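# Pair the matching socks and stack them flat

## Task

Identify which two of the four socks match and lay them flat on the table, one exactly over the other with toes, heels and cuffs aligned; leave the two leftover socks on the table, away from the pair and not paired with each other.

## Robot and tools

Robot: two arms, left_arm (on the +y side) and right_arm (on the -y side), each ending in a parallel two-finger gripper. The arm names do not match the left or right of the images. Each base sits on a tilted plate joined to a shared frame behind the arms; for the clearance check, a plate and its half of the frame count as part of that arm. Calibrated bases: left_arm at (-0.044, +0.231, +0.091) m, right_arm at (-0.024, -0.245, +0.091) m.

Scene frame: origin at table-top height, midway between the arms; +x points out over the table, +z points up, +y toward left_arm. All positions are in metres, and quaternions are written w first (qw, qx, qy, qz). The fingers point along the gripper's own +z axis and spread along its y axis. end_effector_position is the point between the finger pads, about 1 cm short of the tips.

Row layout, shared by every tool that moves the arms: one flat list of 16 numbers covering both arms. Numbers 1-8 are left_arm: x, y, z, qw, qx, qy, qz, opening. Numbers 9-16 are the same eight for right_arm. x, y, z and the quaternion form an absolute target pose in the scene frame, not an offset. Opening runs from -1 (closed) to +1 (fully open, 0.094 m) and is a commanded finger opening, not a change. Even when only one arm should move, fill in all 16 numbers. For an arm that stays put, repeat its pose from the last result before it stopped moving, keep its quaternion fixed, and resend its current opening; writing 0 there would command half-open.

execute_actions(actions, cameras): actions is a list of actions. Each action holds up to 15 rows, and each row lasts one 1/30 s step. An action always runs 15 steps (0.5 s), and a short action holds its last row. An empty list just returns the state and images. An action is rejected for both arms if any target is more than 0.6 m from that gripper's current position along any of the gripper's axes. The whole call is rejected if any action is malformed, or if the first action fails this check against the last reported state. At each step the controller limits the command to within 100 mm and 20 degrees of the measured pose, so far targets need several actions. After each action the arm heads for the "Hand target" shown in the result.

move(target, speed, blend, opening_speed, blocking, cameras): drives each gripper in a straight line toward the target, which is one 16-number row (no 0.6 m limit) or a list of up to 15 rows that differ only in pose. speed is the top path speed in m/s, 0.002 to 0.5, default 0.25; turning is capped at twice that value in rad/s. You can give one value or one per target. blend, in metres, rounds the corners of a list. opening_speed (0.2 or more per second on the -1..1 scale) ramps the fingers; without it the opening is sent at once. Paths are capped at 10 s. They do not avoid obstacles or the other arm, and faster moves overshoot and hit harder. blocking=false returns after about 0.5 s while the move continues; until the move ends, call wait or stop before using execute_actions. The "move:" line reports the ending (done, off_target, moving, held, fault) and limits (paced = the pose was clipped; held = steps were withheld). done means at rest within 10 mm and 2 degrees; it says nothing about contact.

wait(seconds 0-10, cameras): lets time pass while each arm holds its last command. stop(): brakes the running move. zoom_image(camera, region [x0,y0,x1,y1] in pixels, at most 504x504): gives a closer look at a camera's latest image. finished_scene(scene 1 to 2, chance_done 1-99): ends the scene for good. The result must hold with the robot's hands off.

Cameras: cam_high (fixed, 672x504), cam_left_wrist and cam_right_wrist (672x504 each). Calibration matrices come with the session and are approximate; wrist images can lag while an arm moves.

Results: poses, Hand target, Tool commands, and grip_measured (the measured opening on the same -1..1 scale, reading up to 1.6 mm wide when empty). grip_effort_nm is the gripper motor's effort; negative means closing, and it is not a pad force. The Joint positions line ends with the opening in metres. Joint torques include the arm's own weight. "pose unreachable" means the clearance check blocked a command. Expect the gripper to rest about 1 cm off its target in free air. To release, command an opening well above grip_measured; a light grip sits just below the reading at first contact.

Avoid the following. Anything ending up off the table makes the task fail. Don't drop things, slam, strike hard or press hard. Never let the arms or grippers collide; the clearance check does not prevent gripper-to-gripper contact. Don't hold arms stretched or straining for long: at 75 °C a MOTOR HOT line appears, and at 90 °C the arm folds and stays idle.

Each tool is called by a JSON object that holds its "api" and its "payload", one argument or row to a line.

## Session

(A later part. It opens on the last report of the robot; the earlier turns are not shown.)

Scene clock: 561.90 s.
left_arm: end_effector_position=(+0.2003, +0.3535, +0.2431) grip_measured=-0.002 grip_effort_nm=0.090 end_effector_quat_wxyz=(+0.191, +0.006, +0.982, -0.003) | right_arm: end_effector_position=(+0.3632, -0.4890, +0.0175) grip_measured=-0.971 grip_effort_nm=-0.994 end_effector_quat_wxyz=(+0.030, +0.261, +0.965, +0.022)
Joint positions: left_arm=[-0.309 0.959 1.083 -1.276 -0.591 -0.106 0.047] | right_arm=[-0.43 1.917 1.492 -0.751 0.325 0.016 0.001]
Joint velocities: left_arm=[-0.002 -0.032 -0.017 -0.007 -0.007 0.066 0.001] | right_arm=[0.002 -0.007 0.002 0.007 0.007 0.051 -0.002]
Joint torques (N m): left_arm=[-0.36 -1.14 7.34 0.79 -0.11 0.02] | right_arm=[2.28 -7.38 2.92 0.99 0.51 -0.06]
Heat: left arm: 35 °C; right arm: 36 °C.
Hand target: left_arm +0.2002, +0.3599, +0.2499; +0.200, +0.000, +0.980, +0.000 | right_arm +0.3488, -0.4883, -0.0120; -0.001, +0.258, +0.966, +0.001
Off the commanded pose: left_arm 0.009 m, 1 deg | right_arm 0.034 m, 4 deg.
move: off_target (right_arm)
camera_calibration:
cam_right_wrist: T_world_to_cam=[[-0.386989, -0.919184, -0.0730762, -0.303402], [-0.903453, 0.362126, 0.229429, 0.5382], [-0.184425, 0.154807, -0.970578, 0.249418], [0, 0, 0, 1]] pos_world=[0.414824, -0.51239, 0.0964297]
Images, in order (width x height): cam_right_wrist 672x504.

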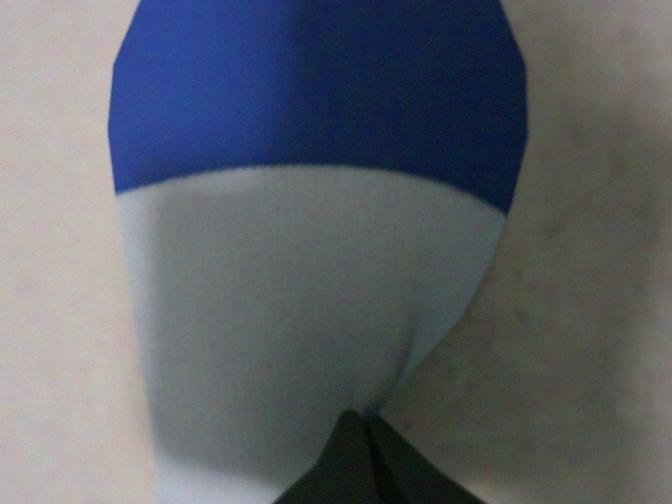

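Held. Dragging it away.

{"api": "move", "payload": {
  "target": [
    [0.2,0.36,0.25,0.2,0,0.98,0,0,0.365,-0.49,0.015,0,0.2588,0.9659,0,-1],
    [0.2,0.36,0.25,0.2,0,0.98,0,0,0.365,-0.525,0.012,0,0.2588,0.9659,0,-1]
  ],
  "speed": 0.06,
  "cameras": ["cam_right_wrist"]
}}

{"api": "move", "payload": {
  "target": [0.2,0.36,0.25,0.2,0,0.98,0,0,0.365,-0.525,0.012,0,0.2588,0.9659,0,-0.4],
  "opening_speed": 1,
  "cameras": ["cam_right_wrist"]
}}

{"api": "move", "payload": {
  "target": [
    [0.2,0.36,0.25,0.2,0,0.98,0,0,0.365,-0.525,0.1,0,0.2588,0.9659,0,-0.4],
    [0.2,0.36,0.25,0.2,0,0.98,0,0,0.265,-0.25,0.31,0.2,0,0.98,0,-0.4]
  ],
  "speed": [0.12,0.25]
}}

{"api": "zoom_image", "payload": {
  "camera": "cam_right_wrist",
  "region": [168, 180, 672, 504]
}}

Scene clock: 566.93 s.
left_arm: end_effector_position=(+0.2003, +0.3535, +0.2431) grip_measured=-0.002 grip_effort_nm=0.095 end_effector_quat_wxyz=(+0.191, +0.006, +0.982, -0.003) | right_arm: end_effector_position=(+0.3656, -0.5286, +0.0211) grip_measured=-0.975 grip_effort_nm=-1.053 end_effector_quat_wxyz=(+0.015, +0.267, +0.964, -0.007)
Joint positions: left_arm=[-0.309 0.959 1.083 -1.276 -0.591 -0.106 0.047] | right_arm=[-0.478 1.978 1.654 -0.85 0.372 -0.015 0.001]
Joint velocities: left_arm=[-0.007 0.012 -0.017 -0.066 -0.081 -0.066 0] | right_arm=[0.002 -0.017 -0.002 -0.022 -0.037 0.007 0.001]
Joint torques (N m): left_arm=[-0.42 -1.44 7.42 0.77 -0.11 0.05] | right_arm=[3.55 -10.04 6.99 0.2 -0.05 -0.04]
Heat: left arm: 35 °C; right arm: 36 °C.
Hand target: left_arm +0.2002, +0.3599, +0.2499; +0.200, +0.000, +0.980, +0.000 | right_arm +0.3645, -0.5249, +0.0123; +0.001, +0.258, +0.966, -0.001
Off the commanded pose: left_arm 0.009 m, 1 deg | right_arm 0.010 m, 2 deg.
move: done
camera_calibration:
cam_right_wrist: T_world_to_cam=[[-0.401578, -0.915759, -0.0109532, -0.332819], [-0.887658, 0.386256, 0.250738, 0.560416], [-0.225385, 0.110413, -0.967993, 0.250907], [0, 0, 0, 1]] pos_world=[0.420356, -0.548949, 0.098713]
Images, in order (width x height): cam_right_wrist 672x504.

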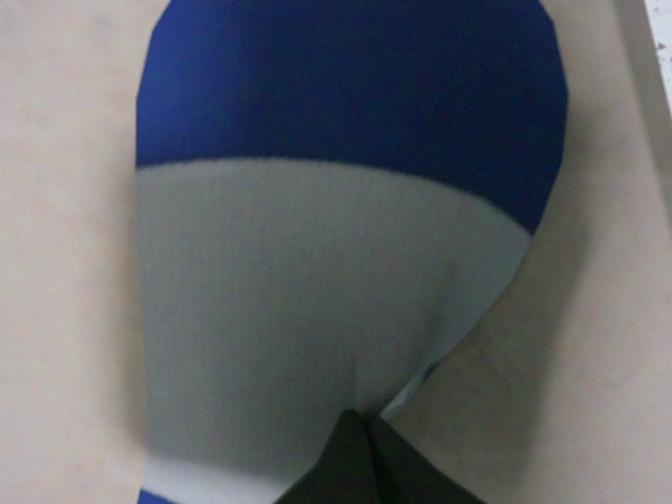

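Scene clock: 567.77 s.
left_arm: end_effector_position=(+0.2003, +0.3535, +0.2431) grip_measured=-0.002 grip_effort_nm=0.090 end_effector_quat_wxyz=(+0.191, +0.006, +0.982, -0.003) | right_arm: end_effector_position=(+0.3646, -0.5276, +0.0201) grip_measured=-0.402 grip_effort_nm=0.090 end_effector_quat_wxyz=(+0.012, +0.265, +0.964, -0.006)
Joint positions: left_arm=[-0.309 0.959 1.083 -1.276 -0.591 -0.106 0.047] | right_arm=[-0.478 1.98 1.654 -0.854 0.372 -0.016 0.028]
Joint velocities: left_arm=[0.007 -0.022 -0.012 -0.037 0.022 -0.081 0] | right_arm=[-0.012 0.002 -0.012 -0.037 0.022 -0.051 -0.001]
Joint torques (N m): left_arm=[-0.35 -1.22 7.41 0.74 -0.08 0.04] | right_arm=[3.54 -10.04 7.19 0.23 -0.06 -0.08]
Heat: left arm: 35 °C; right arm: 36 °C.
Hand target: left_arm +0.2002, +0.3599, +0.2499; +0.200, +0.000, +0.980, +0.000 | right_arm +0.3649, -0.5249, +0.0119; +0.000, +0.258, +0.966, +0.000
Off the commanded pose: left_arm 0.009 m, 1 deg | right_arm 0.009 m, 2 deg.
move: done
camera_calibration:
cam_right_wrist: T_world_to_cam=[[-0.398687, -0.917012, -0.011766, -0.333989], [-0.887499, 0.38256, 0.25689, 0.557182], [-0.23107, 0.112861, -0.966369, 0.252989], [0, 0, 0, 1]] pos_world=[0.4198, -0.54798, 0.0974166]
Images, in order (width x height): cam_right_wrist 672x504.

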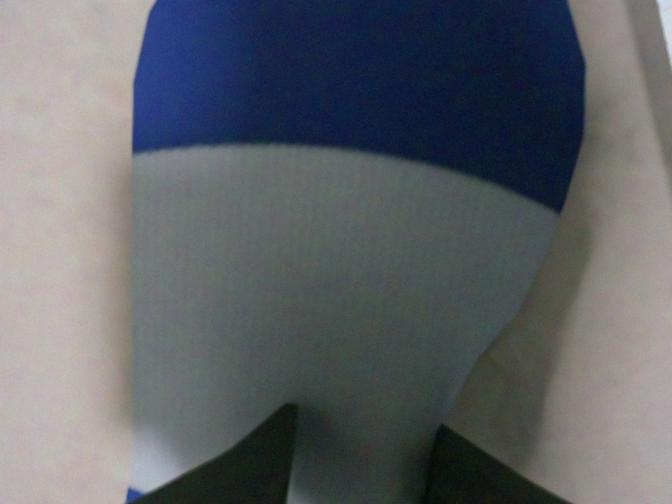

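Scene clock: 570.93 s.
left_arm: end_effector_position=(+0.2003, +0.3535, +0.2431) grip_measured=-0.002 grip_effort_nm=0.095 end_effector_quat_wxyz=(+0.191, +0.006, +0.982, -0.003) | right_arm: end_effector_position=(+0.2631, -0.2435, +0.3052) grip_measured=-0.402 grip_effort_nm=0.085 end_effector_quat_wxyz=(+0.202, +0.002, +0.979, +0.016)
Joint positions: left_arm=[-0.309 0.959 1.083 -1.276 -0.591 -0.106 0.047] | right_arm=[0.822 1.468 1.419 -1.445 0.697 0.695 0.028]
Joint velocities: left_arm=[-0.002 0.002 -0.007 0.051 0.051 -0.051 0] | right_arm=[0.007 0.007 -0.007 0.022 -0.066 -0.081 0]
Joint torques (N m): left_arm=[-0.42 -1.29 7.3 0.79 -0.11 0.03] | right_arm=[3.02 -1.94 7.6 0.74 0.28 0.11]
Heat: left arm: 35 °C; right arm: 36 °C.
Hand target: left_arm +0.2002, +0.3599, +0.2499; +0.200, +0.000, +0.980, +0.000 | right_arm +0.2649, -0.2460, +0.3118; +0.208, +0.005, +0.978, +0.013
Off the commanded pose: left_arm 0.009 m, 1 deg | right_arm 0.008 m, 2 deg.
move: done
camera_calibration:
cam_left_wrist: T_world_to_cam=[[0.0968712, -0.99403, 0.0502037, 0.321227], [-0.98668, -0.102533, -0.126294, 0.307934], [0.130688, -0.0373007, -0.990722, 0.314522], [0, 0, 0, 1]] pos_world=[0.231611, 0.362615, 0.334367]
cam_right_wrist: T_world_to_cam=[[0.126127, -0.992014, -0.000667194, -0.270314], [-0.984666, -0.125111, -0.121574, 0.302715], [0.120519, 0.0159908, -0.992582, 0.364901], [0, 0, 0, 1]] pos_world=[0.288189, -0.236118, 0.398817]

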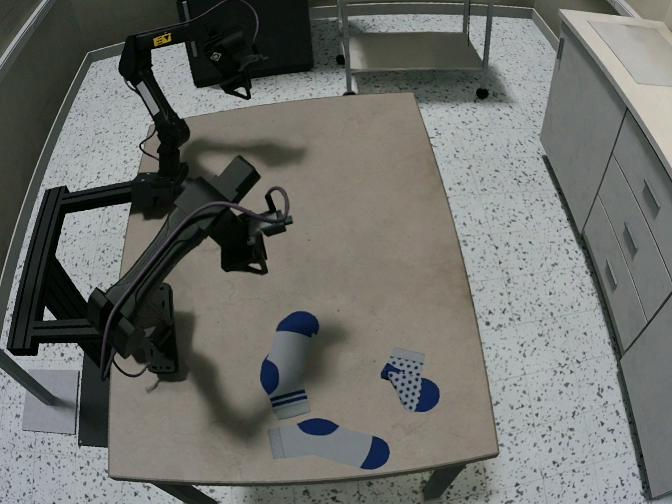

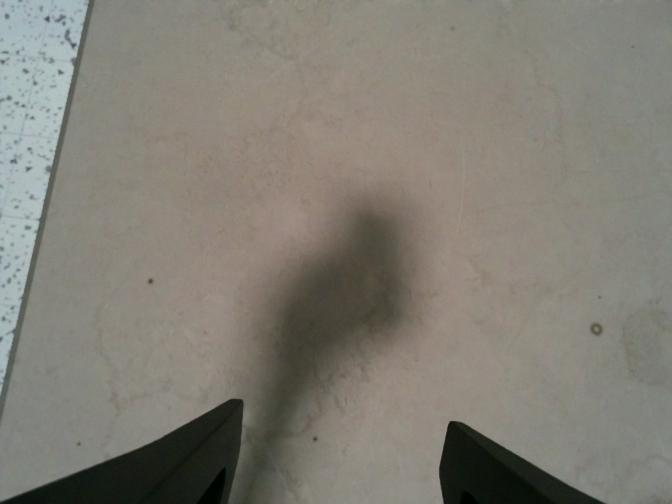

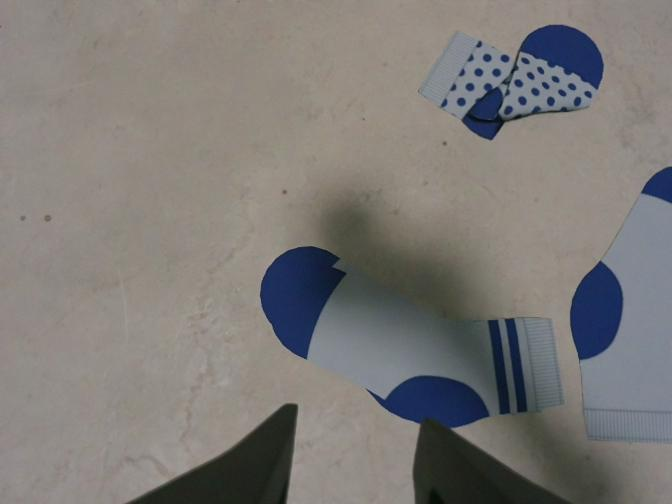

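Scaled by 1.000.

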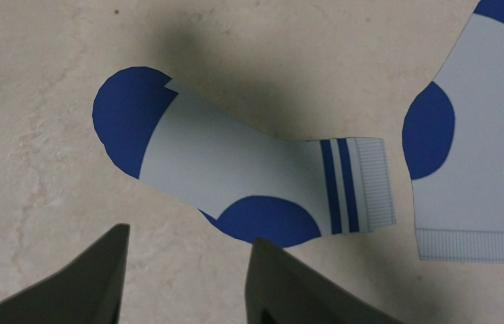

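{"api": "zoom_image", "payload": {
  "camera": "cam_high",
  "region": [240, 380, 440, 500]
}}

Scaled by 2.520.

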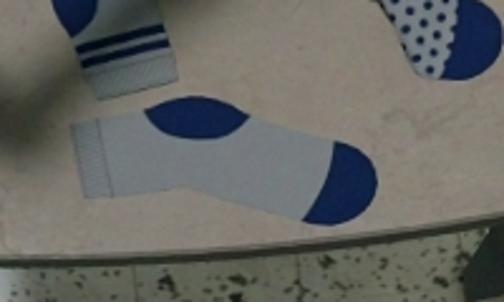

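{"api": "move", "payload": {
  "target": [0.2,0.36,0.25,0.2,0,0.98,0,0,0.2,-0.37,0.2,0,0,1,0,-0.4],
  "speed": 0.25,
  "cameras": ["cam_right_wrist","cam_high"]
}}

{"api": "zoom_image", "payload": {
  "camera": "cam_right_wrist",
  "region": [150, 100, 550, 500]
}}

Scene clock: 590.77 s.
left_arm: end_effector_position=(+0.2003, +0.3535, +0.2431) grip_measured=-0.002 grip_effort_nm=0.095 end_effector_quat_wxyz=(+0.191, +0.006, +0.982, -0.003) | right_arm: end_effector_position=(+0.2019, -0.3732, +0.1997) grip_measured=-0.402 grip_effort_nm=0.090 end_effector_quat_wxyz=(-0.007, -0.003, +1.000, -0.014)
Joint positions: left_arm=[-0.309 0.959 1.083 -1.276 -0.591 -0.106 0.047] | right_arm=[0.171 1.252 1.164 -1.451 0.532 0.164 0.028]
Joint velocities: left_arm=[0.002 0.007 0.002 -0.051 -0.007 -0.022 0] | right_arm=[0.017 0.012 0.017 0.051 -0.037 0.037 0.001]
Joint torques (N m): left_arm=[-0.29 -1.42 7.3 0.79 -0.12 0.03] | right_arm=[1.5 -5.01 4.18 0.55 -0.07 -0.07]
Heat: left arm: 36 °C; right arm: 34 °C.
Hand target: left_arm +0.2002, +0.3599, +0.2499; +0.200, +0.000, +0.980, +0.000 | right_arm +0.2008, -0.3723, +0.1983; -0.001, -0.002, +1.000, -0.010
Off the commanded pose: left_arm 0.009 m, 1 deg | right_arm 0.004 m, 2 deg.
move: done
camera_calibration:
cam_right_wrist: T_world_to_cam=[[0.132811, -0.991124, 0.0058404, -0.393643], [-0.946028, -0.125006, 0.299007, 0.121656], [-0.295623, -0.0452367, -0.954233, 0.323079], [0, 0, 0, 1]] pos_world=[0.26288, -0.360326, 0.274216]
Images, in order (width x height): cam_high 672x504, cam_right_wrist 672x504.

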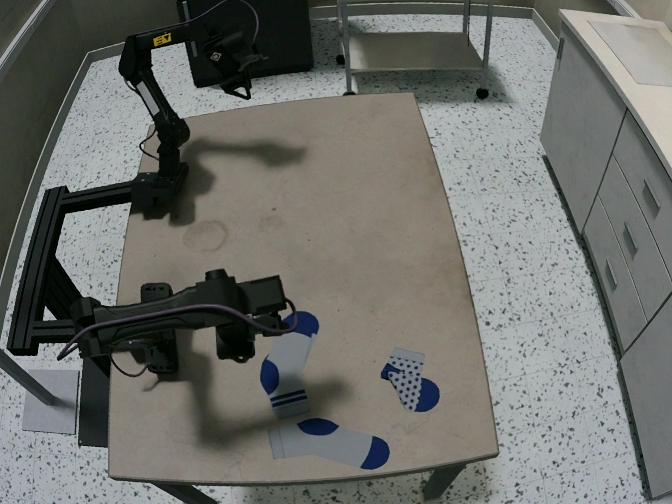

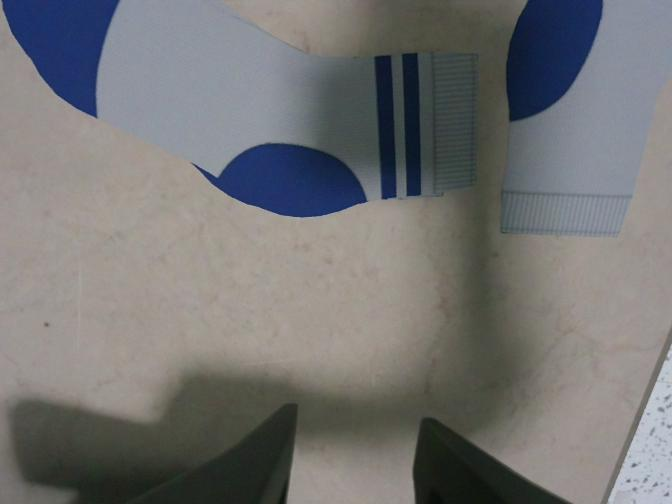

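Scaled by 1.260.

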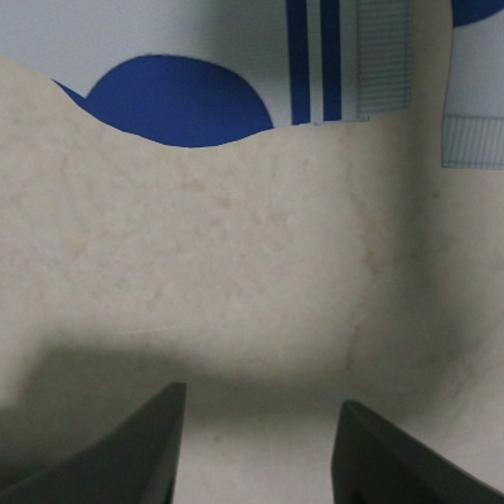

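{"api": "move", "payload": {
  "target": [
    [0.2,0.36,0.25,0.2,0,0.98,0,0,0.257,-0.440,0.08,0,0,1,0,-0.4],
    [0.2,0.36,0.25,0.2,0,0.98,0,0,0.257,-0.440,0.025,0,0,1,0,-0.45]
  ],
  "speed": [0.2,0.08],
  "opening_speed": 1,
  "cameras": ["cam_right_wrist"]
}}

every target must give the same right_gripper/opening; nothing of the call was run
Scene clock: 597.03 s.
left_arm: end_effector_position=(+0.2003, +0.3535, +0.2431) grip_measured=-0.002 grip_effort_nm=0.100 end_effector_quat_wxyz=(+0.191, +0.006, +0.982, -0.003) | right_arm: end_effector_position=(+0.2021, -0.3730, +0.1996) grip_measured=-0.402 grip_effort_nm=0.090 end_effector_quat_wxyz=(-0.007, -0.004, +1.000, -0.014)
Joint positions: left_arm=[-0.309 0.959 1.083 -1.276 -0.591 -0.106 0.047] | right_arm=[0.171 1.252 1.164 -1.45 0.531 0.164 0.028]
Joint velocities: left_arm=[0.002 0.007 0.007 -0.037 -0.051 0.037 0] | right_arm=[0.002 -0.002 0.002 0.037 -0.022 -0.037 0]
Joint torques (N m): left_arm=[-0.39 -1.33 7.53 0.77 -0.11 0.04] | right_arm=[1.5 -5 4.18 0.53 -0.06 -0.08]
Heat: left arm: 36 °C; right arm: 34 °C.
Hand target: left_arm +0.2002, +0.3599, +0.2499; +0.200, +0.000, +0.980, +0.000 | right_arm +0.2007, -0.3722, +0.1983; -0.001, -0.002, +1.000, -0.010
Tool commands: left_gripper/opening=+0.0 right_gripper/opening=-0.4
Off the commanded pose: left_arm 0.009 m, 1 deg | right_arm 0.004 m, 2 deg.

{"api": "move", "payload": {
  "target": [
    [0.2,0.36,0.25,0.2,0,0.98,0,0,0.257,-0.440,0.08,0,0,1,0,-0.45],
    [0.2,0.36,0.25,0.2,0,0.98,0,0,0.257,-0.440,0.022,0,0,1,0,-0.45]
  ],
  "speed": [0.2,0.08],
  "cameras": ["cam_right_wrist"]
}}

Scene clock: 600.77 s.
left_arm: end_effector_position=(+0.2003, +0.3535, +0.2431) grip_measured=-0.002 grip_effort_nm=0.090 end_effector_quat_wxyz=(+0.191, +0.006, +0.982, -0.003) | right_arm: end_effector_position=(+0.2596, -0.4476, +0.0289) grip_measured=-0.448 grip_effort_nm=-0.129 end_effector_quat_wxyz=(-0.001, +0.005, +1.000, -0.012)
Joint positions: left_arm=[-0.309 0.959 1.083 -1.276 -0.591 -0.106 0.047] | right_arm=[-0.411 1.579 0.992 -0.638 0.411 -0.468 0.026]
Joint velocities: left_arm=[-0.002 -0.022 0.007 -0.022 -0.007 0.007 0.002] | right_arm=[-0.007 -0.007 -0.007 0.007 0.022 -0.095 -0.001]
Joint torques (N m): left_arm=[-0.44 -1.21 7.43 0.79 -0.09 0.04] | right_arm=[2.32 -6.98 3.58 0.55 -0.08 -0.08]
Heat: left arm: 36 °C; right arm: 34 °C.
Hand target: left_arm +0.2002, +0.3599, +0.2499; +0.200, +0.000, +0.980, +0.000 | right_arm +0.2570, -0.4423, +0.0215; -0.006, -0.001, +1.000, -0.004
Off the commanded pose: left_arm 0.009 m, 1 deg | right_arm 0.011 m, 1 deg.
move: off_target (right_arm)
camera_calibration:
cam_right_wrist: T_world_to_cam=[[0.116269, -0.993216, 0.00178996, -0.470615], [-0.951618, -0.110883, 0.286581, 0.226049], [-0.284438, -0.0350239, -0.958054, 0.175556], [0, 0, 0, 1]] pos_world=[0.319765, -0.436208, 0.104253]
Images, in order (width x height): cam_right_wrist 672x504.

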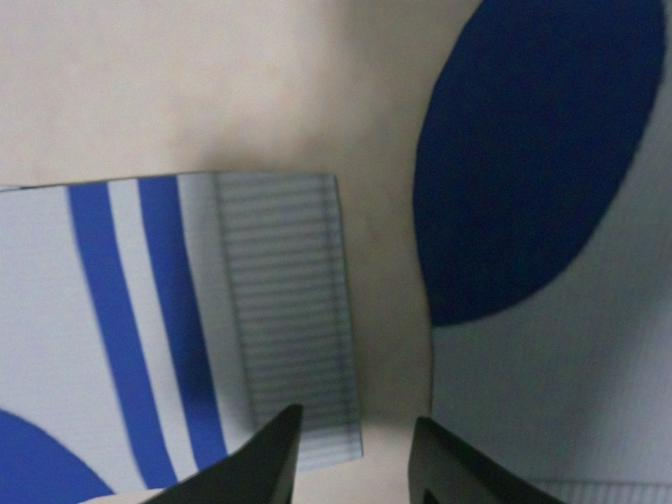

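{"api": "move", "payload": {
  "target": [
    [0.2,0.36,0.25,0.2,0,0.98,0,0,0.272,-0.440,0.02,0,0,1,0,-0.45],
    [0.2,0.36,0.25,0.2,0,0.98,0,0,0.272,-0.439,-0.005,0,0,1,0,-0.45]
  ],
  "speed": 0.06,
  "cameras": ["cam_right_wrist"]
}}

{"api": "move", "payload": {
  "target": [0.2,0.36,0.25,0.2,0,0.98,0,0,0.272,-0.439,-0.005,0,0,1,0,-1],
  "opening_speed": 0.6,
  "cameras": ["cam_right_wrist"]
}}

Scene clock: 604.87 s.
left_arm: end_effector_position=(+0.2003, +0.3535, +0.2431) grip_measured=-0.002 grip_effort_nm=0.095 end_effector_quat_wxyz=(+0.191, +0.006, +0.982, -0.003) | right_arm: end_effector_position=(+0.2600, -0.4401, +0.0158) grip_measured=-0.448 grip_effort_nm=-0.125 end_effector_quat_wxyz=(-0.014, -0.009, +1.000, -0.002)
Joint positions: left_arm=[-0.309 0.959 1.083 -1.276 -0.591 -0.106 0.047] | right_arm=[-0.409 1.632 0.996 -0.624 0.405 -0.482 0.026]
Joint velocities: left_arm=[-0.002 -0.002 -0.002 0.022 -0.007 -0.037 0] | right_arm=[0.002 0.022 0.007 0.081 0.007 0.066 0]
Joint torques (N m): left_arm=[-0.39 -1.28 7.54 0.82 -0.11 0.05] | right_arm=[1.66 -3.62 4.01 1.48 -0.2 0]
Heat: left arm: 36 °C; right arm: 34 °C.
Hand target: left_arm +0.2002, +0.3599, +0.2499; +0.200, +0.000, +0.980, +0.000 | right_arm +0.2706, -0.4386, -0.0032; -0.001, +0.000, +1.000, +0.000
Off the commanded pose: left_arm 0.009 m, 1 deg | right_arm 0.024 m, 2 deg.
move: off_target (right_arm)
camera_calibration:
cam_right_wrist: T_world_to_cam=[[0.144369, -0.989297, -0.0211912, -0.468383], [-0.940352, -0.14383, 0.308303, 0.213259], [-0.308051, -0.0245821, -0.951052, 0.174007], [0, 0, 0, 1]] pos_world=[0.321761, -0.428419, 0.089816]
Images, in order (width x height): cam_right_wrist 672x504.

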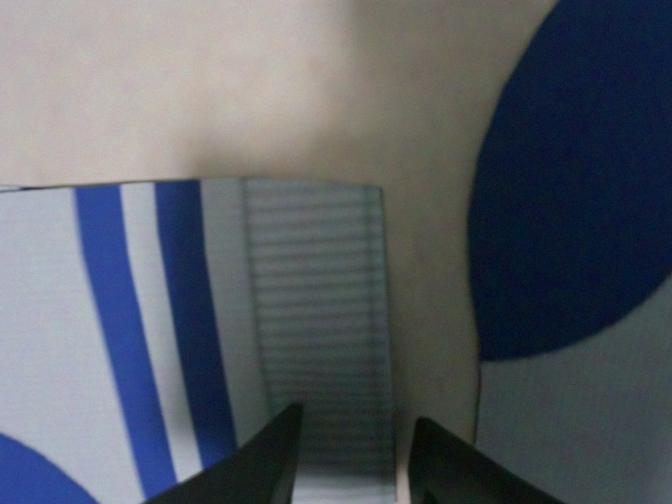

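Scene clock: 606.00 s.
left_arm: end_effector_position=(+0.2003, +0.3535, +0.2431) grip_measured=-0.002 grip_effort_nm=0.095 end_effector_quat_wxyz=(+0.191, +0.006, +0.982, -0.003) | right_arm: end_effector_position=(+0.2633, -0.4370, +0.0149) grip_measured=-0.986 grip_effort_nm=-0.789 end_effector_quat_wxyz=(-0.006, -0.008, +1.000, +0.007)
Joint positions: left_arm=[-0.309 0.959 1.083 -1.276 -0.591 -0.106 0.047] | right_arm=[-0.409 1.635 0.996 -0.616 0.383 -0.482 0.001]
Joint velocities: left_arm=[0.007 0.002 0.007 -0.051 0.022 0.007 0] | right_arm=[-0.012 0.017 0.002 -0.022 -0.037 -0.037 0]
Joint torques (N m): left_arm=[-0.39 -1.37 7.31 0.77 -0.08 0.06] | right_arm=[1.63 -3.9 4.01 1.39 0.02 -0.03]
Heat: left arm: 36 °C; right arm: 34 °C.
Hand target: left_arm +0.2002, +0.3599, +0.2499; +0.200, +0.000, +0.980, +0.000 | right_arm +0.2706, -0.4387, -0.0033; -0.001, +0.000, +1.000, +0.000
Off the commanded pose: left_arm 0.009 m, 1 deg | right_arm 0.022 m, 1 deg.
move: off_target (right_arm)
camera_calibration:
cam_right_wrist: T_world_to_cam=[[0.142197, -0.989173, -0.0362753, -0.464945], [-0.945122, -0.146573, 0.291994, 0.2174], [-0.29415, -0.00723608, -0.955732, 0.178277], [0, 0, 0, 1]] pos_world=[0.324024, -0.426756, 0.0900389]
Images, in order (width x height): cam_right_wrist 672x504.

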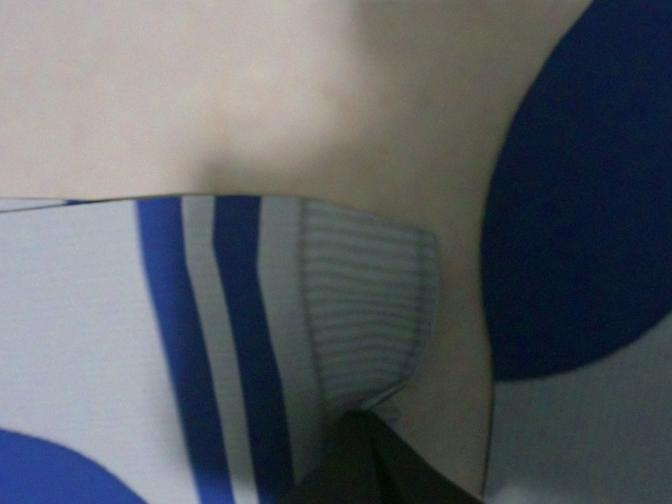

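{"api": "move", "payload": {
  "target": [
    [0.2,0.36,0.25,0.2,0,0.98,0,0,0.265,-0.405,0.06,0,0,1,0,-1],
    [0.2,0.36,0.25,0.2,0,0.98,0,0,0.272,-0.35,0.125,0,0,1,0,-1]
  ],
  "speed": 0.07,
  "blend": 0.01,
  "cameras": ["cam_right_wrist","cam_high"]
}}

{"api": "zoom_image", "payload": {
  "camera": "cam_high",
  "region": [200, 280, 400, 480]
}}

Scene clock: 611.57 s.
left_arm: end_effector_position=(+0.2003, +0.3535, +0.2431) grip_measured=-0.002 grip_effort_nm=0.095 end_effector_quat_wxyz=(+0.191, +0.006, +0.982, -0.003) | right_arm: end_effector_position=(+0.2669, -0.3454, +0.1152) grip_measured=-0.986 grip_effort_nm=-0.779 end_effector_quat_wxyz=(-0.008, -0.003, +1.000, +0.005)
Joint positions: left_arm=[-0.309 0.959 1.083 -1.276 -0.591 -0.106 0.047] | right_arm=[0.049 1.527 1.086 -1.029 0.485 0.024 0.001]
Joint velocities: left_arm=[0.012 0.002 0.002 -0.066 0.022 0.037 -0.001] | right_arm=[-0.017 -0.007 -0.027 -0.022 -0.051 0.007 0]
Joint torques (N m): left_arm=[-0.49 -1.22 7.38 0.81 -0.14 0.06] | right_arm=[4.07 -7.71 7.13 0.13 0.07 0.08]
Heat: left arm: 36 °C; right arm: 34 °C.
Hand target: left_arm +0.2002, +0.3599, +0.2499; +0.200, +0.000, +0.980, +0.000 | right_arm +0.2724, -0.3479, +0.1256; +0.005, +0.001, +1.000, +0.003
Off the commanded pose: left_arm 0.009 m, 1 deg | right_arm 0.012 m, 1 deg.
move: off_target (right_arm)
camera_calibration:
cam_right_wrist: T_world_to_cam=[[0.131997, -0.990694, -0.0331998, -0.369356], [-0.945277, -0.135887, 0.296624, 0.208209], [-0.298375, -0.00777066, -0.954417, 0.276616], [0, 0, 0, 1]] pos_world=[0.328105, -0.335476, 0.189985]
Images, in order (width x height): cam_high 672x504, cam_right_wrist 672x504.

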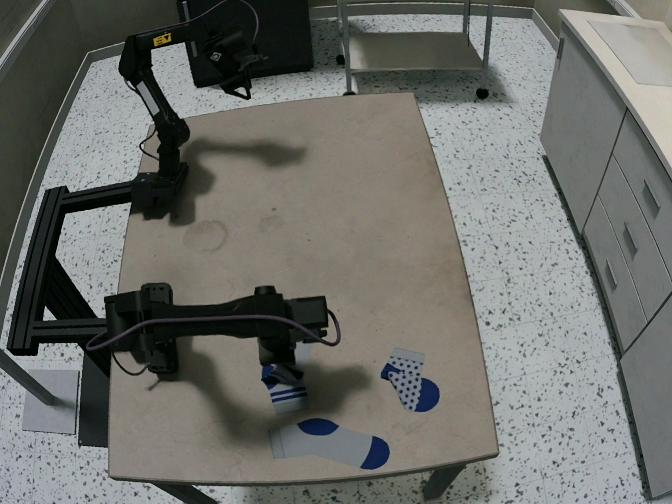

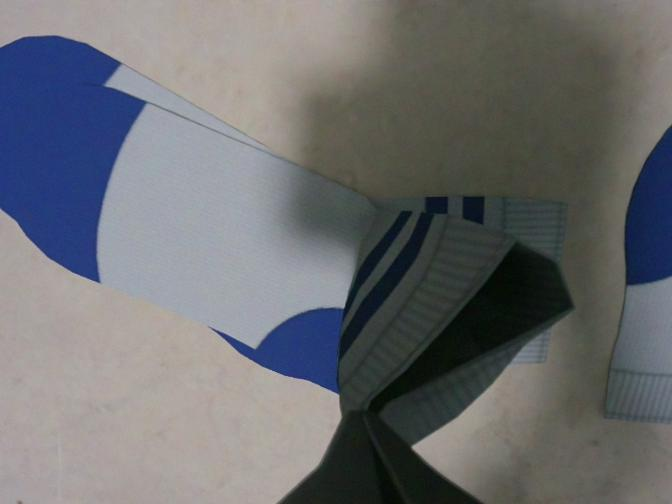

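Scaled by 2.520.

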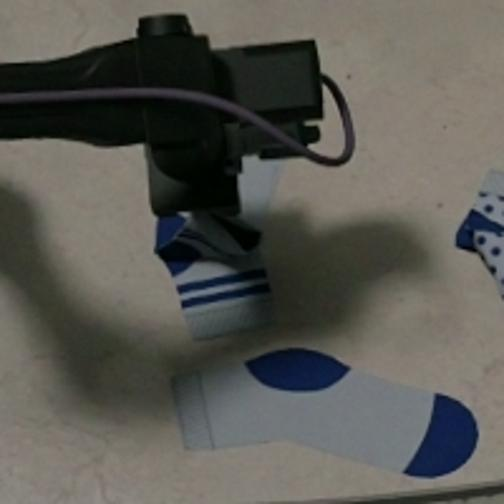

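{"api": "move", "payload": {
  "target": [
    [0.2,0.36,0.25,0.2,0,0.98,0,0,0.28,-0.30,0.175,0,-0.2,0.98,0,-1],
    [0.2,0.36,0.25,0.2,0,0.98,0,0,0.29,-0.24,0.215,0,-0.3827,0.9239,0,-1],
    [0.2,0.36,0.25,0.2,0,0.98,0,0,0.295,-0.20,0.235,0,-0.3827,0.9239,0,-1]
  ],
  "speed": 0.08,
  "blend": 0.01,
  "cameras": ["cam_right_wrist","cam_high"]
}}

{"api": "zoom_image", "payload": {
  "camera": "cam_high",
  "region": [180, 230, 400, 450]
}}

Scene clock: 627.23 s.
left_arm: end_effector_position=(+0.2003, +0.3535, +0.2431) grip_measured=-0.002 grip_effort_nm=0.100 end_effector_quat_wxyz=(+0.191, +0.006, +0.982, -0.003) | right_arm: end_effector_position=(+0.2941, -0.2021, +0.2304) grip_measured=-0.986 grip_effort_nm=-0.774 end_effector_quat_wxyz=(+0.006, -0.380, +0.925, +0.001)
Joint positions: left_arm=[-0.309 0.959 1.083 -1.276 -0.591 -0.106 0.047] | right_arm=[0.615 1.869 1.615 -1.492 0.475 -0.122 0.001]
Joint velocities: left_arm=[-0.007 0.007 0.012 -0.11 -0.081 0.081 0.001] | right_arm=[-0.027 0.012 0.012 0.022 -0.051 -0.007 0]
Joint torques (N m): left_arm=[-0.21 -1.37 7.27 0.78 -0.11 0.01] | right_arm=[5.37 -5.83 7.58 0.18 -0.1 0.07]
Heat: left arm: 36 °C; right arm: 34 °C.
Hand target: left_arm +0.2002, +0.3599, +0.2499; +0.200, +0.000, +0.980, +0.000 | right_arm +0.2943, -0.1969, +0.2353; +0.006, -0.383, +0.924, +0.005
Off the commanded pose: left_arm 0.009 m, 1 deg | right_arm 0.005 m, 1 deg.
move: done
camera_calibration:
cam_right_wrist: T_world_to_cam=[[0.787551, -0.615989, -0.0179184, -0.347745], [-0.589122, -0.761096, 0.271417, -0.00613874], [-0.180827, -0.203198, -0.962295, 0.323613], [0, 0, 0, 1]] pos_world=[0.328769, -0.153122, 0.306847]
Images, in order (width x height): cam_high 672x504, cam_right_wrist 672x504.

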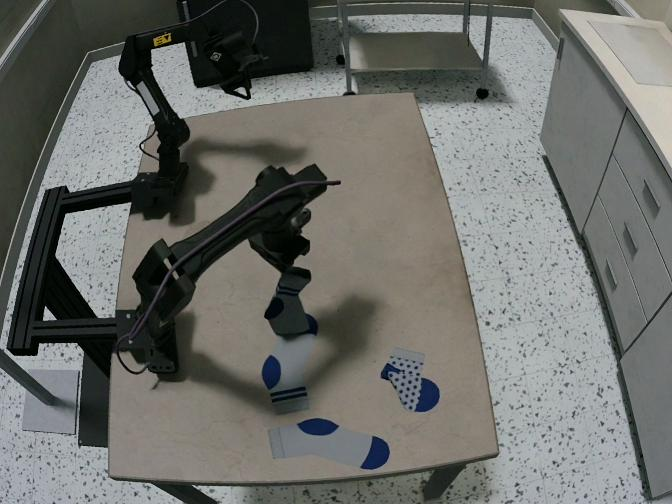

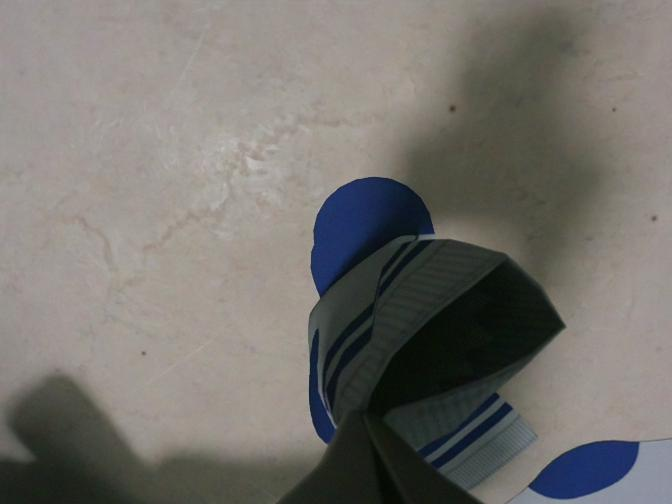

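Scaled by 2.291.

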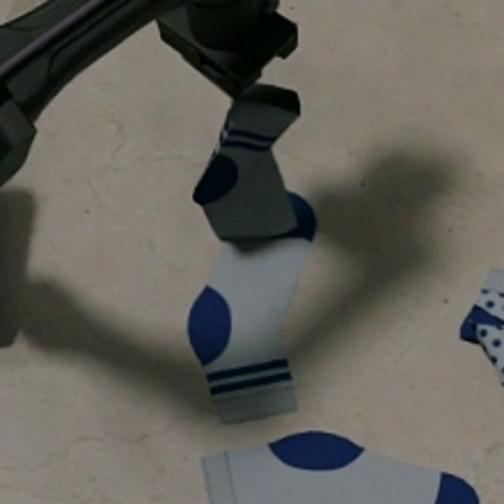

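{"api": "move", "payload": {
  "target": [
    [0.2,0.36,0.25,0.2,0,0.98,0,0,0.298,-0.17,0.255,0,-0.3827,0.9239,0,-1],
    [0.2,0.36,0.25,0.2,0,0.98,0,0,0.298,-0.176,0.26,0,-0.3827,0.9239,0,-1]
  ],
  "speed": 0.08,
  "cameras": ["cam_right_wrist","cam_high"]
}}

{"api": "zoom_image", "payload": {
  "camera": "cam_high",
  "region": [180, 230, 400, 450]
}}

Scene clock: 631.60 s.
left_arm: end_effector_position=(+0.2003, +0.3535, +0.2431) grip_measured=-0.002 grip_effort_nm=0.090 end_effector_quat_wxyz=(+0.191, +0.006, +0.982, -0.003) | right_arm: end_effector_position=(+0.2980, -0.1758, +0.2497) grip_measured=-0.986 grip_effort_nm=-0.774 end_effector_quat_wxyz=(+0.017, -0.384, +0.923, +0.002)
Joint positions: left_arm=[-0.309 0.959 1.083 -1.276 -0.591 -0.106 0.047] | right_arm=[0.688 1.943 1.734 -1.549 0.468 -0.062 0.001]
Joint velocities: left_arm=[0.007 -0.007 -0.007 0.037 -0.037 -0.051 0] | right_arm=[-0.017 0.017 0.007 -0.007 0.022 0.037 -0.001]
Joint torques (N m): left_arm=[-0.54 -1.29 7.46 0.8 -0.09 0.04] | right_arm=[5.27 -8.24 7.21 0.28 -0.06 0.09]
Heat: left arm: 36 °C; right arm: 34 °C.
Hand target: left_arm +0.2002, +0.3599, +0.2499; +0.200, +0.000, +0.980, +0.000 | right_arm +0.2975, -0.1759, +0.2594; +0.025, -0.382, +0.924, +0.007
Off the commanded pose: left_arm 0.009 m, 1 deg | right_arm 0.010 m, 2 deg.
joint sent to its limit (right arm) — joint 4 (wrist pitch), lower limit. The joint targets are off in orientation, not in position.
move: done
camera_calibration:
cam_right_wrist: T_world_to_cam=[[0.793388, -0.60867, -0.00747904, -0.337319], [-0.587609, -0.769027, 0.251619, 0.014031], [-0.158905, -0.195237, -0.967797, 0.34444], [0, 0, 0, 1]] pos_world=[0.330602, -0.127278, 0.327295]
Images, in order (width x height): cam_high 672x504, cam_right_wrist 672x504.

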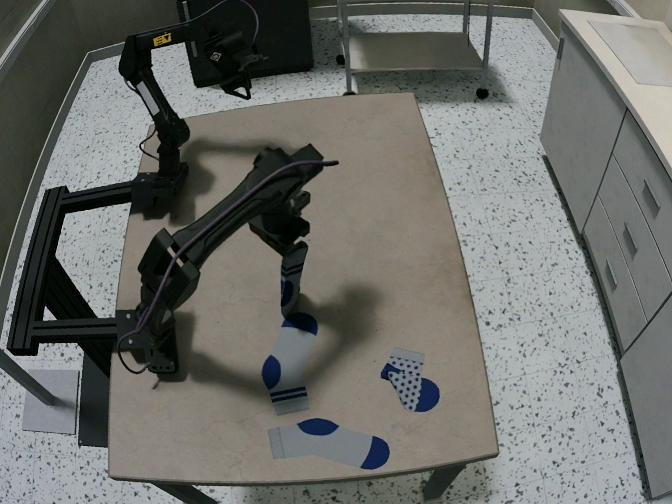

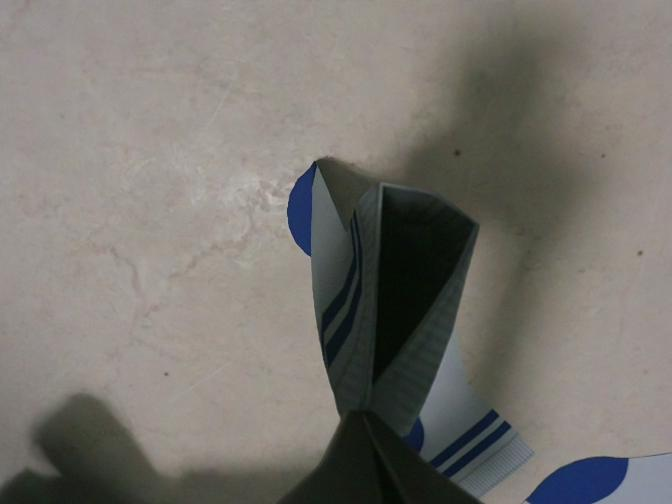

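Scaled by 2.291.

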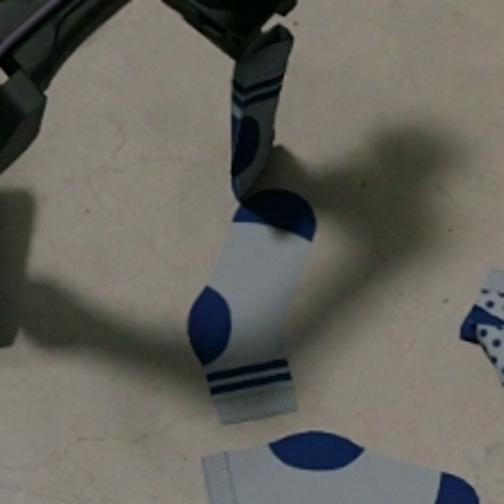

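{"api": "move", "payload": {
  "target": [0.2,0.36,0.25,0.2,0,0.98,0,0,0.298,-0.176,0.275,0,-0.2,0.98,0,-1],
  "speed": 0.1,
  "cameras": ["cam_right_wrist","cam_high"]
}}

{"api": "zoom_image", "payload": {
  "camera": "cam_high",
  "region": [180, 230, 400, 450]
}}

Scene clock: 639.53 s.
left_arm: end_effector_position=(+0.2003, +0.3535, +0.2431) grip_measured=-0.002 grip_effort_nm=0.090 end_effector_quat_wxyz=(+0.191, +0.006, +0.982, -0.003) | right_arm: end_effector_position=(+0.2979, -0.1755, +0.2585) grip_measured=-0.986 grip_effort_nm=-0.779 end_effector_quat_wxyz=(+0.029, -0.204, +0.978, +0.011)
Joint positions: left_arm=[-0.309 0.959 1.083 -1.276 -0.591 -0.106 0.047] | right_arm=[0.701 1.925 1.743 -1.552 0.468 0.316 0.001]
Joint velocities: left_arm=[-0.022 -0.007 -0.012 0.007 0.066 0.022 -0.001] | right_arm=[0.002 0.002 -0.002 -0.051 -0.007 -0.066 0]
Joint torques (N m): left_arm=[-0.49 -1.35 7.28 0.75 -0.11 0.04] | right_arm=[5.83 -9.39 7.53 0.32 -0.05 0.08]
Heat: left arm: 36 °C; right arm: 34 °C.
Hand target: left_arm +0.2002, +0.3599, +0.2499; +0.200, +0.000, +0.980, +0.000 | right_arm +0.2974, -0.1764, +0.2742; +0.046, -0.200, +0.979, +0.022
Off the commanded pose: left_arm 0.009 m, 1 deg | right_arm 0.017 m, 4 deg.
joint sent to its limit (right arm) — joint 4 (wrist pitch), lower limit. The joint targets are off in orientation, not in position.
move: off_target (right_arm)
camera_calibration:
cam_right_wrist: T_world_to_cam=[[0.513326, -0.857882, -0.0231205, -0.293302], [-0.834038, -0.505044, 0.222063, 0.139375], [-0.202181, -0.0947077, -0.974758, 0.38529], [0, 0, 0, 1]] pos_world=[0.344701, -0.144738, 0.337833]
Images, in order (width x height): cam_high 672x504, cam_right_wrist 672x504.

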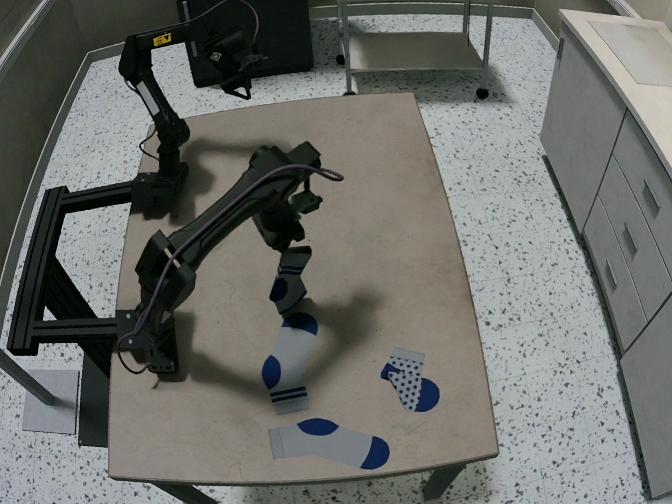

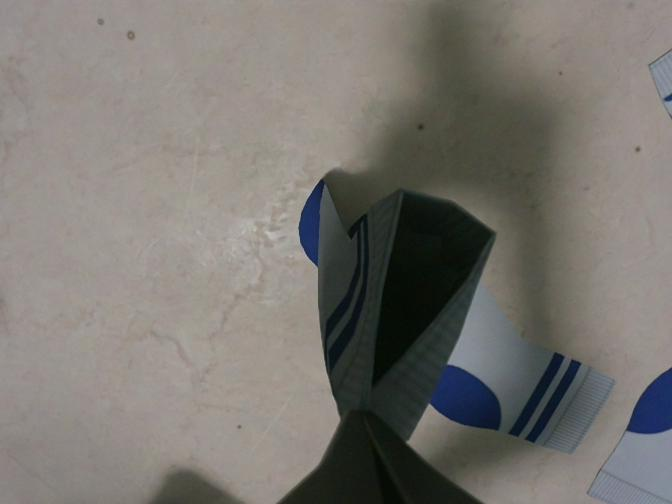

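Scaled by 2.291.

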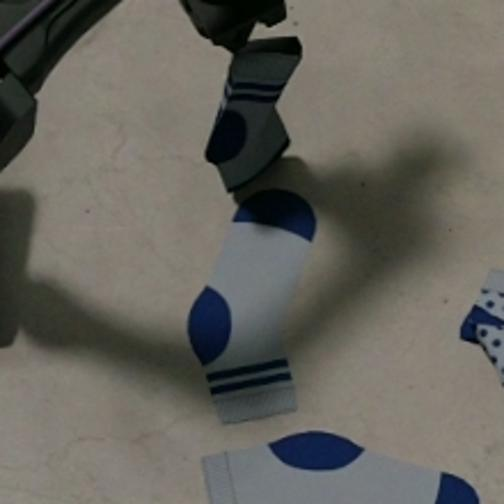

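{"api": "move", "payload": {
  "target": [
    [0.2,0.36,0.25,0.2,0,0.98,0,0,0.303,-0.178,0.265,0,-0.05,0.9987,0,-1],
    [0.2,0.36,0.25,0.2,0,0.98,0,0,0.303,-0.178,0.238,0,0,1,0,-1]
  ],
  "speed": 0.08,
  "cameras": ["cam_right_wrist","cam_high"]
}}

{"api": "zoom_image", "payload": {
  "camera": "cam_high",
  "region": [180, 230, 400, 450]
}}

Scene clock: 645.80 s.
left_arm: end_effector_position=(+0.2003, +0.3535, +0.2431) grip_measured=-0.002 grip_effort_nm=0.090 end_effector_quat_wxyz=(+0.191, +0.006, +0.982, -0.003) | right_arm: end_effector_position=(+0.3042, -0.1799, +0.2432) grip_measured=-0.986 grip_effort_nm=-0.769 end_effector_quat_wxyz=(+0.006, -0.002, +1.000, +0.004)
Joint positions: left_arm=[-0.309 0.959 1.083 -1.276 -0.591 -0.106 0.047] | right_arm=[0.66 1.964 1.751 -1.552 0.468 0.702 0.001]
Joint velocities: left_arm=[0.007 -0.022 -0.022 -0.022 0.022 0.007 0] | right_arm=[-0.002 -0.002 0.012 0.007 0.037 0.051 -0.001]
Joint torques (N m): left_arm=[-0.4 -1.37 7.38 0.77 -0.1 0.03] | right_arm=[4.38 -6.74 4.72 0.47 0.01 0.1]
Heat: left arm: 36 °C; right arm: 34 °C.
Hand target: left_arm +0.2002, +0.3599, +0.2499; +0.200, +0.000, +0.980, +0.000 | right_arm +0.3032, -0.1781, +0.2379; +0.000, +0.000, +1.000, -0.001
Off the commanded pose: left_arm 0.009 m, 1 deg | right_arm 0.006 m, 1 deg.
move: done
camera_calibration:
cam_right_wrist: T_world_to_cam=[[0.129958, -0.991133, -0.0276774, -0.206921], [-0.953803, -0.132592, 0.269592, 0.237656], [-0.270871, -0.00863693, -0.962577, 0.404718], [0, 0, 0, 1]] pos_world=[0.363194, -0.17008, 0.319775]
Images, in order (width x height): cam_high 672x504, cam_right_wrist 672x504.

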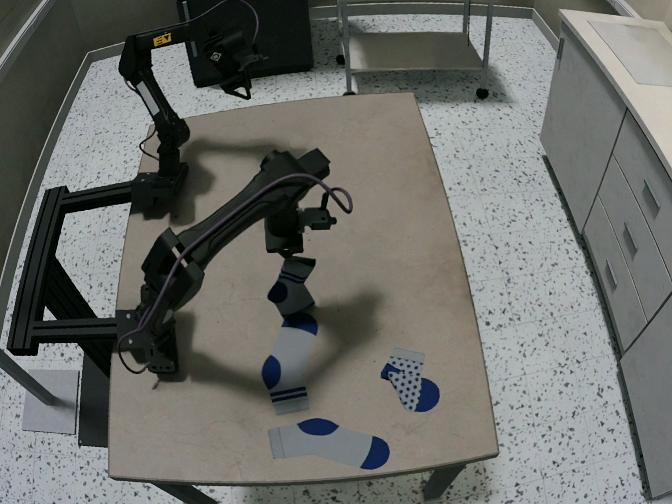

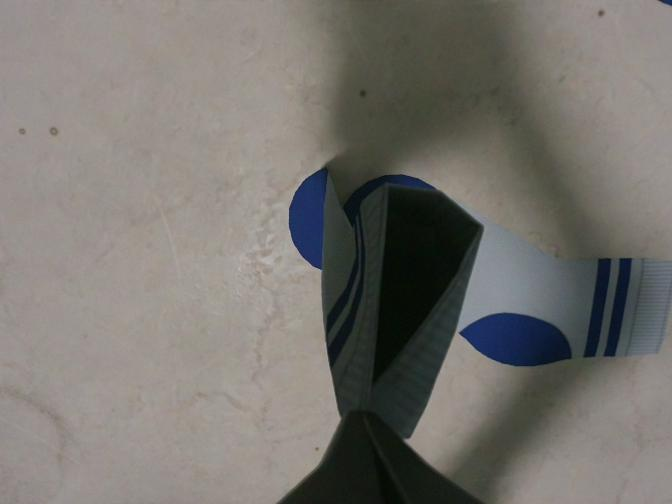

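Scaled by 2.291.

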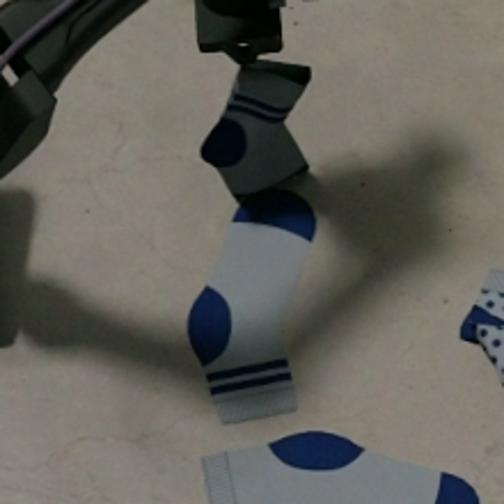

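{"api": "move", "payload": {
  "target": [
    [0.2,0.36,0.25,0.2,0,0.98,0,0,0.303,-0.20,0.265,0,0,1,0,-1],
    [0.2,0.36,0.25,0.2,0,0.98,0,0,0.303,-0.203,0.238,0,0,1,0,-1],
    [0.2,0.36,0.25,0.2,0,0.98,0,0,0.303,-0.225,0.21,0,0,1,0,-1]
  ],
  "speed": 0.08,
  "cameras": ["cam_right_wrist","cam_high"]
}}

{"api": "zoom_image", "payload": {
  "camera": "cam_high",
  "region": [180, 230, 400, 450]
}}

Scene clock: 653.20 s.
left_arm: end_effector_position=(+0.2003, +0.3535, +0.2431) grip_measured=-0.002 grip_effort_nm=0.105 end_effector_quat_wxyz=(+0.191, +0.006, +0.982, -0.003) | right_arm: end_effector_position=(+0.3032, -0.2229, +0.2077) grip_measured=-0.986 grip_effort_nm=-0.774 end_effector_quat_wxyz=(-0.011, -0.001, +1.000, -0.004)
Joint positions: left_arm=[-0.309 0.959 1.083 -1.276 -0.591 -0.106 0.047] | right_arm=[0.523 1.868 1.576 -1.446 0.485 0.572 0.001]
Joint velocities: left_arm=[-0.007 -0.002 -0.002 0.066 -0.037 -0.022 0.001] | right_arm=[0.007 0.012 -0.007 0.037 -0.037 -0.007 -0.001]
Joint torques (N m): left_arm=[-0.2 -1.37 7.47 0.77 -0.14 0.05] | right_arm=[4.38 -9.55 4.11 0.52 0.09 -0.07]
Heat: left arm: 36 °C; right arm: 34 °C.
Hand target: left_arm +0.2002, +0.3599, +0.2499; +0.200, +0.000, +0.980, +0.000 | right_arm +0.3034, -0.2255, +0.2099; -0.001, +0.000, +1.000, -0.002
Off the commanded pose: left_arm 0.009 m, 1 deg | right_arm 0.003 m, 1 deg.
move: done
camera_calibration:
cam_right_wrist: T_world_to_cam=[[0.126884, -0.991792, -0.0157782, -0.252006], [-0.944133, -0.125634, 0.304679, 0.231973], [-0.30416, -0.0237622, -0.952324, 0.374494], [0, 0, 0, 1]] pos_world=[0.364895, -0.211895, 0.281986]
Images, in order (width x height): cam_high 672x504, cam_right_wrist 672x504.

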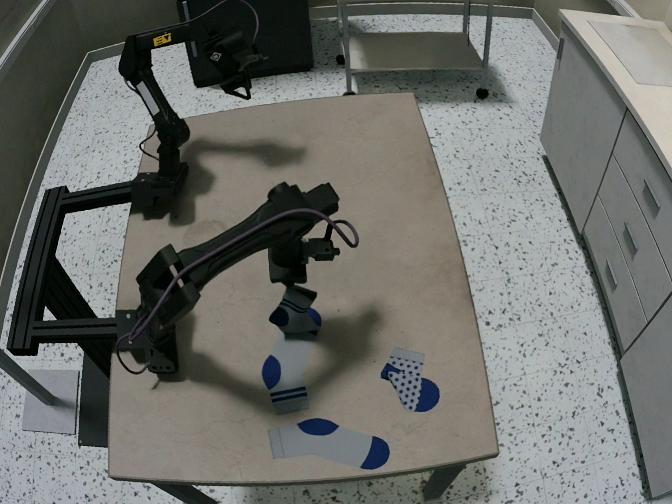

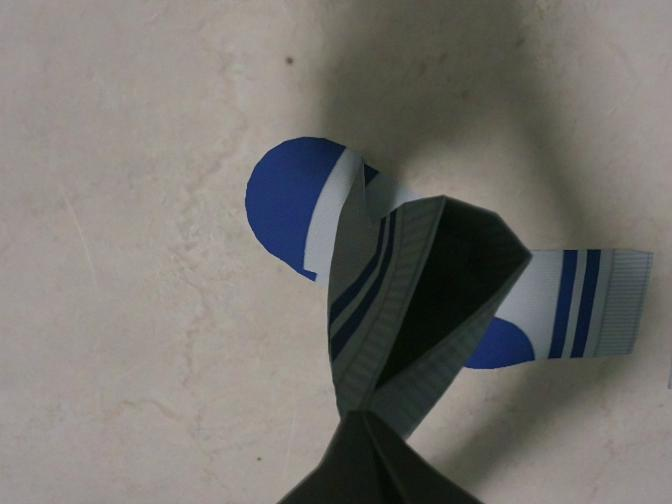

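Scaled by 2.291.

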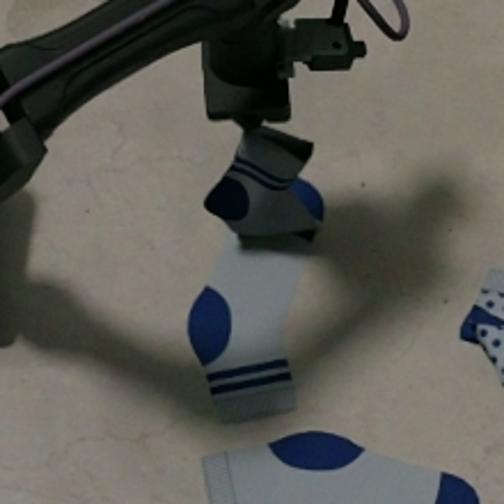

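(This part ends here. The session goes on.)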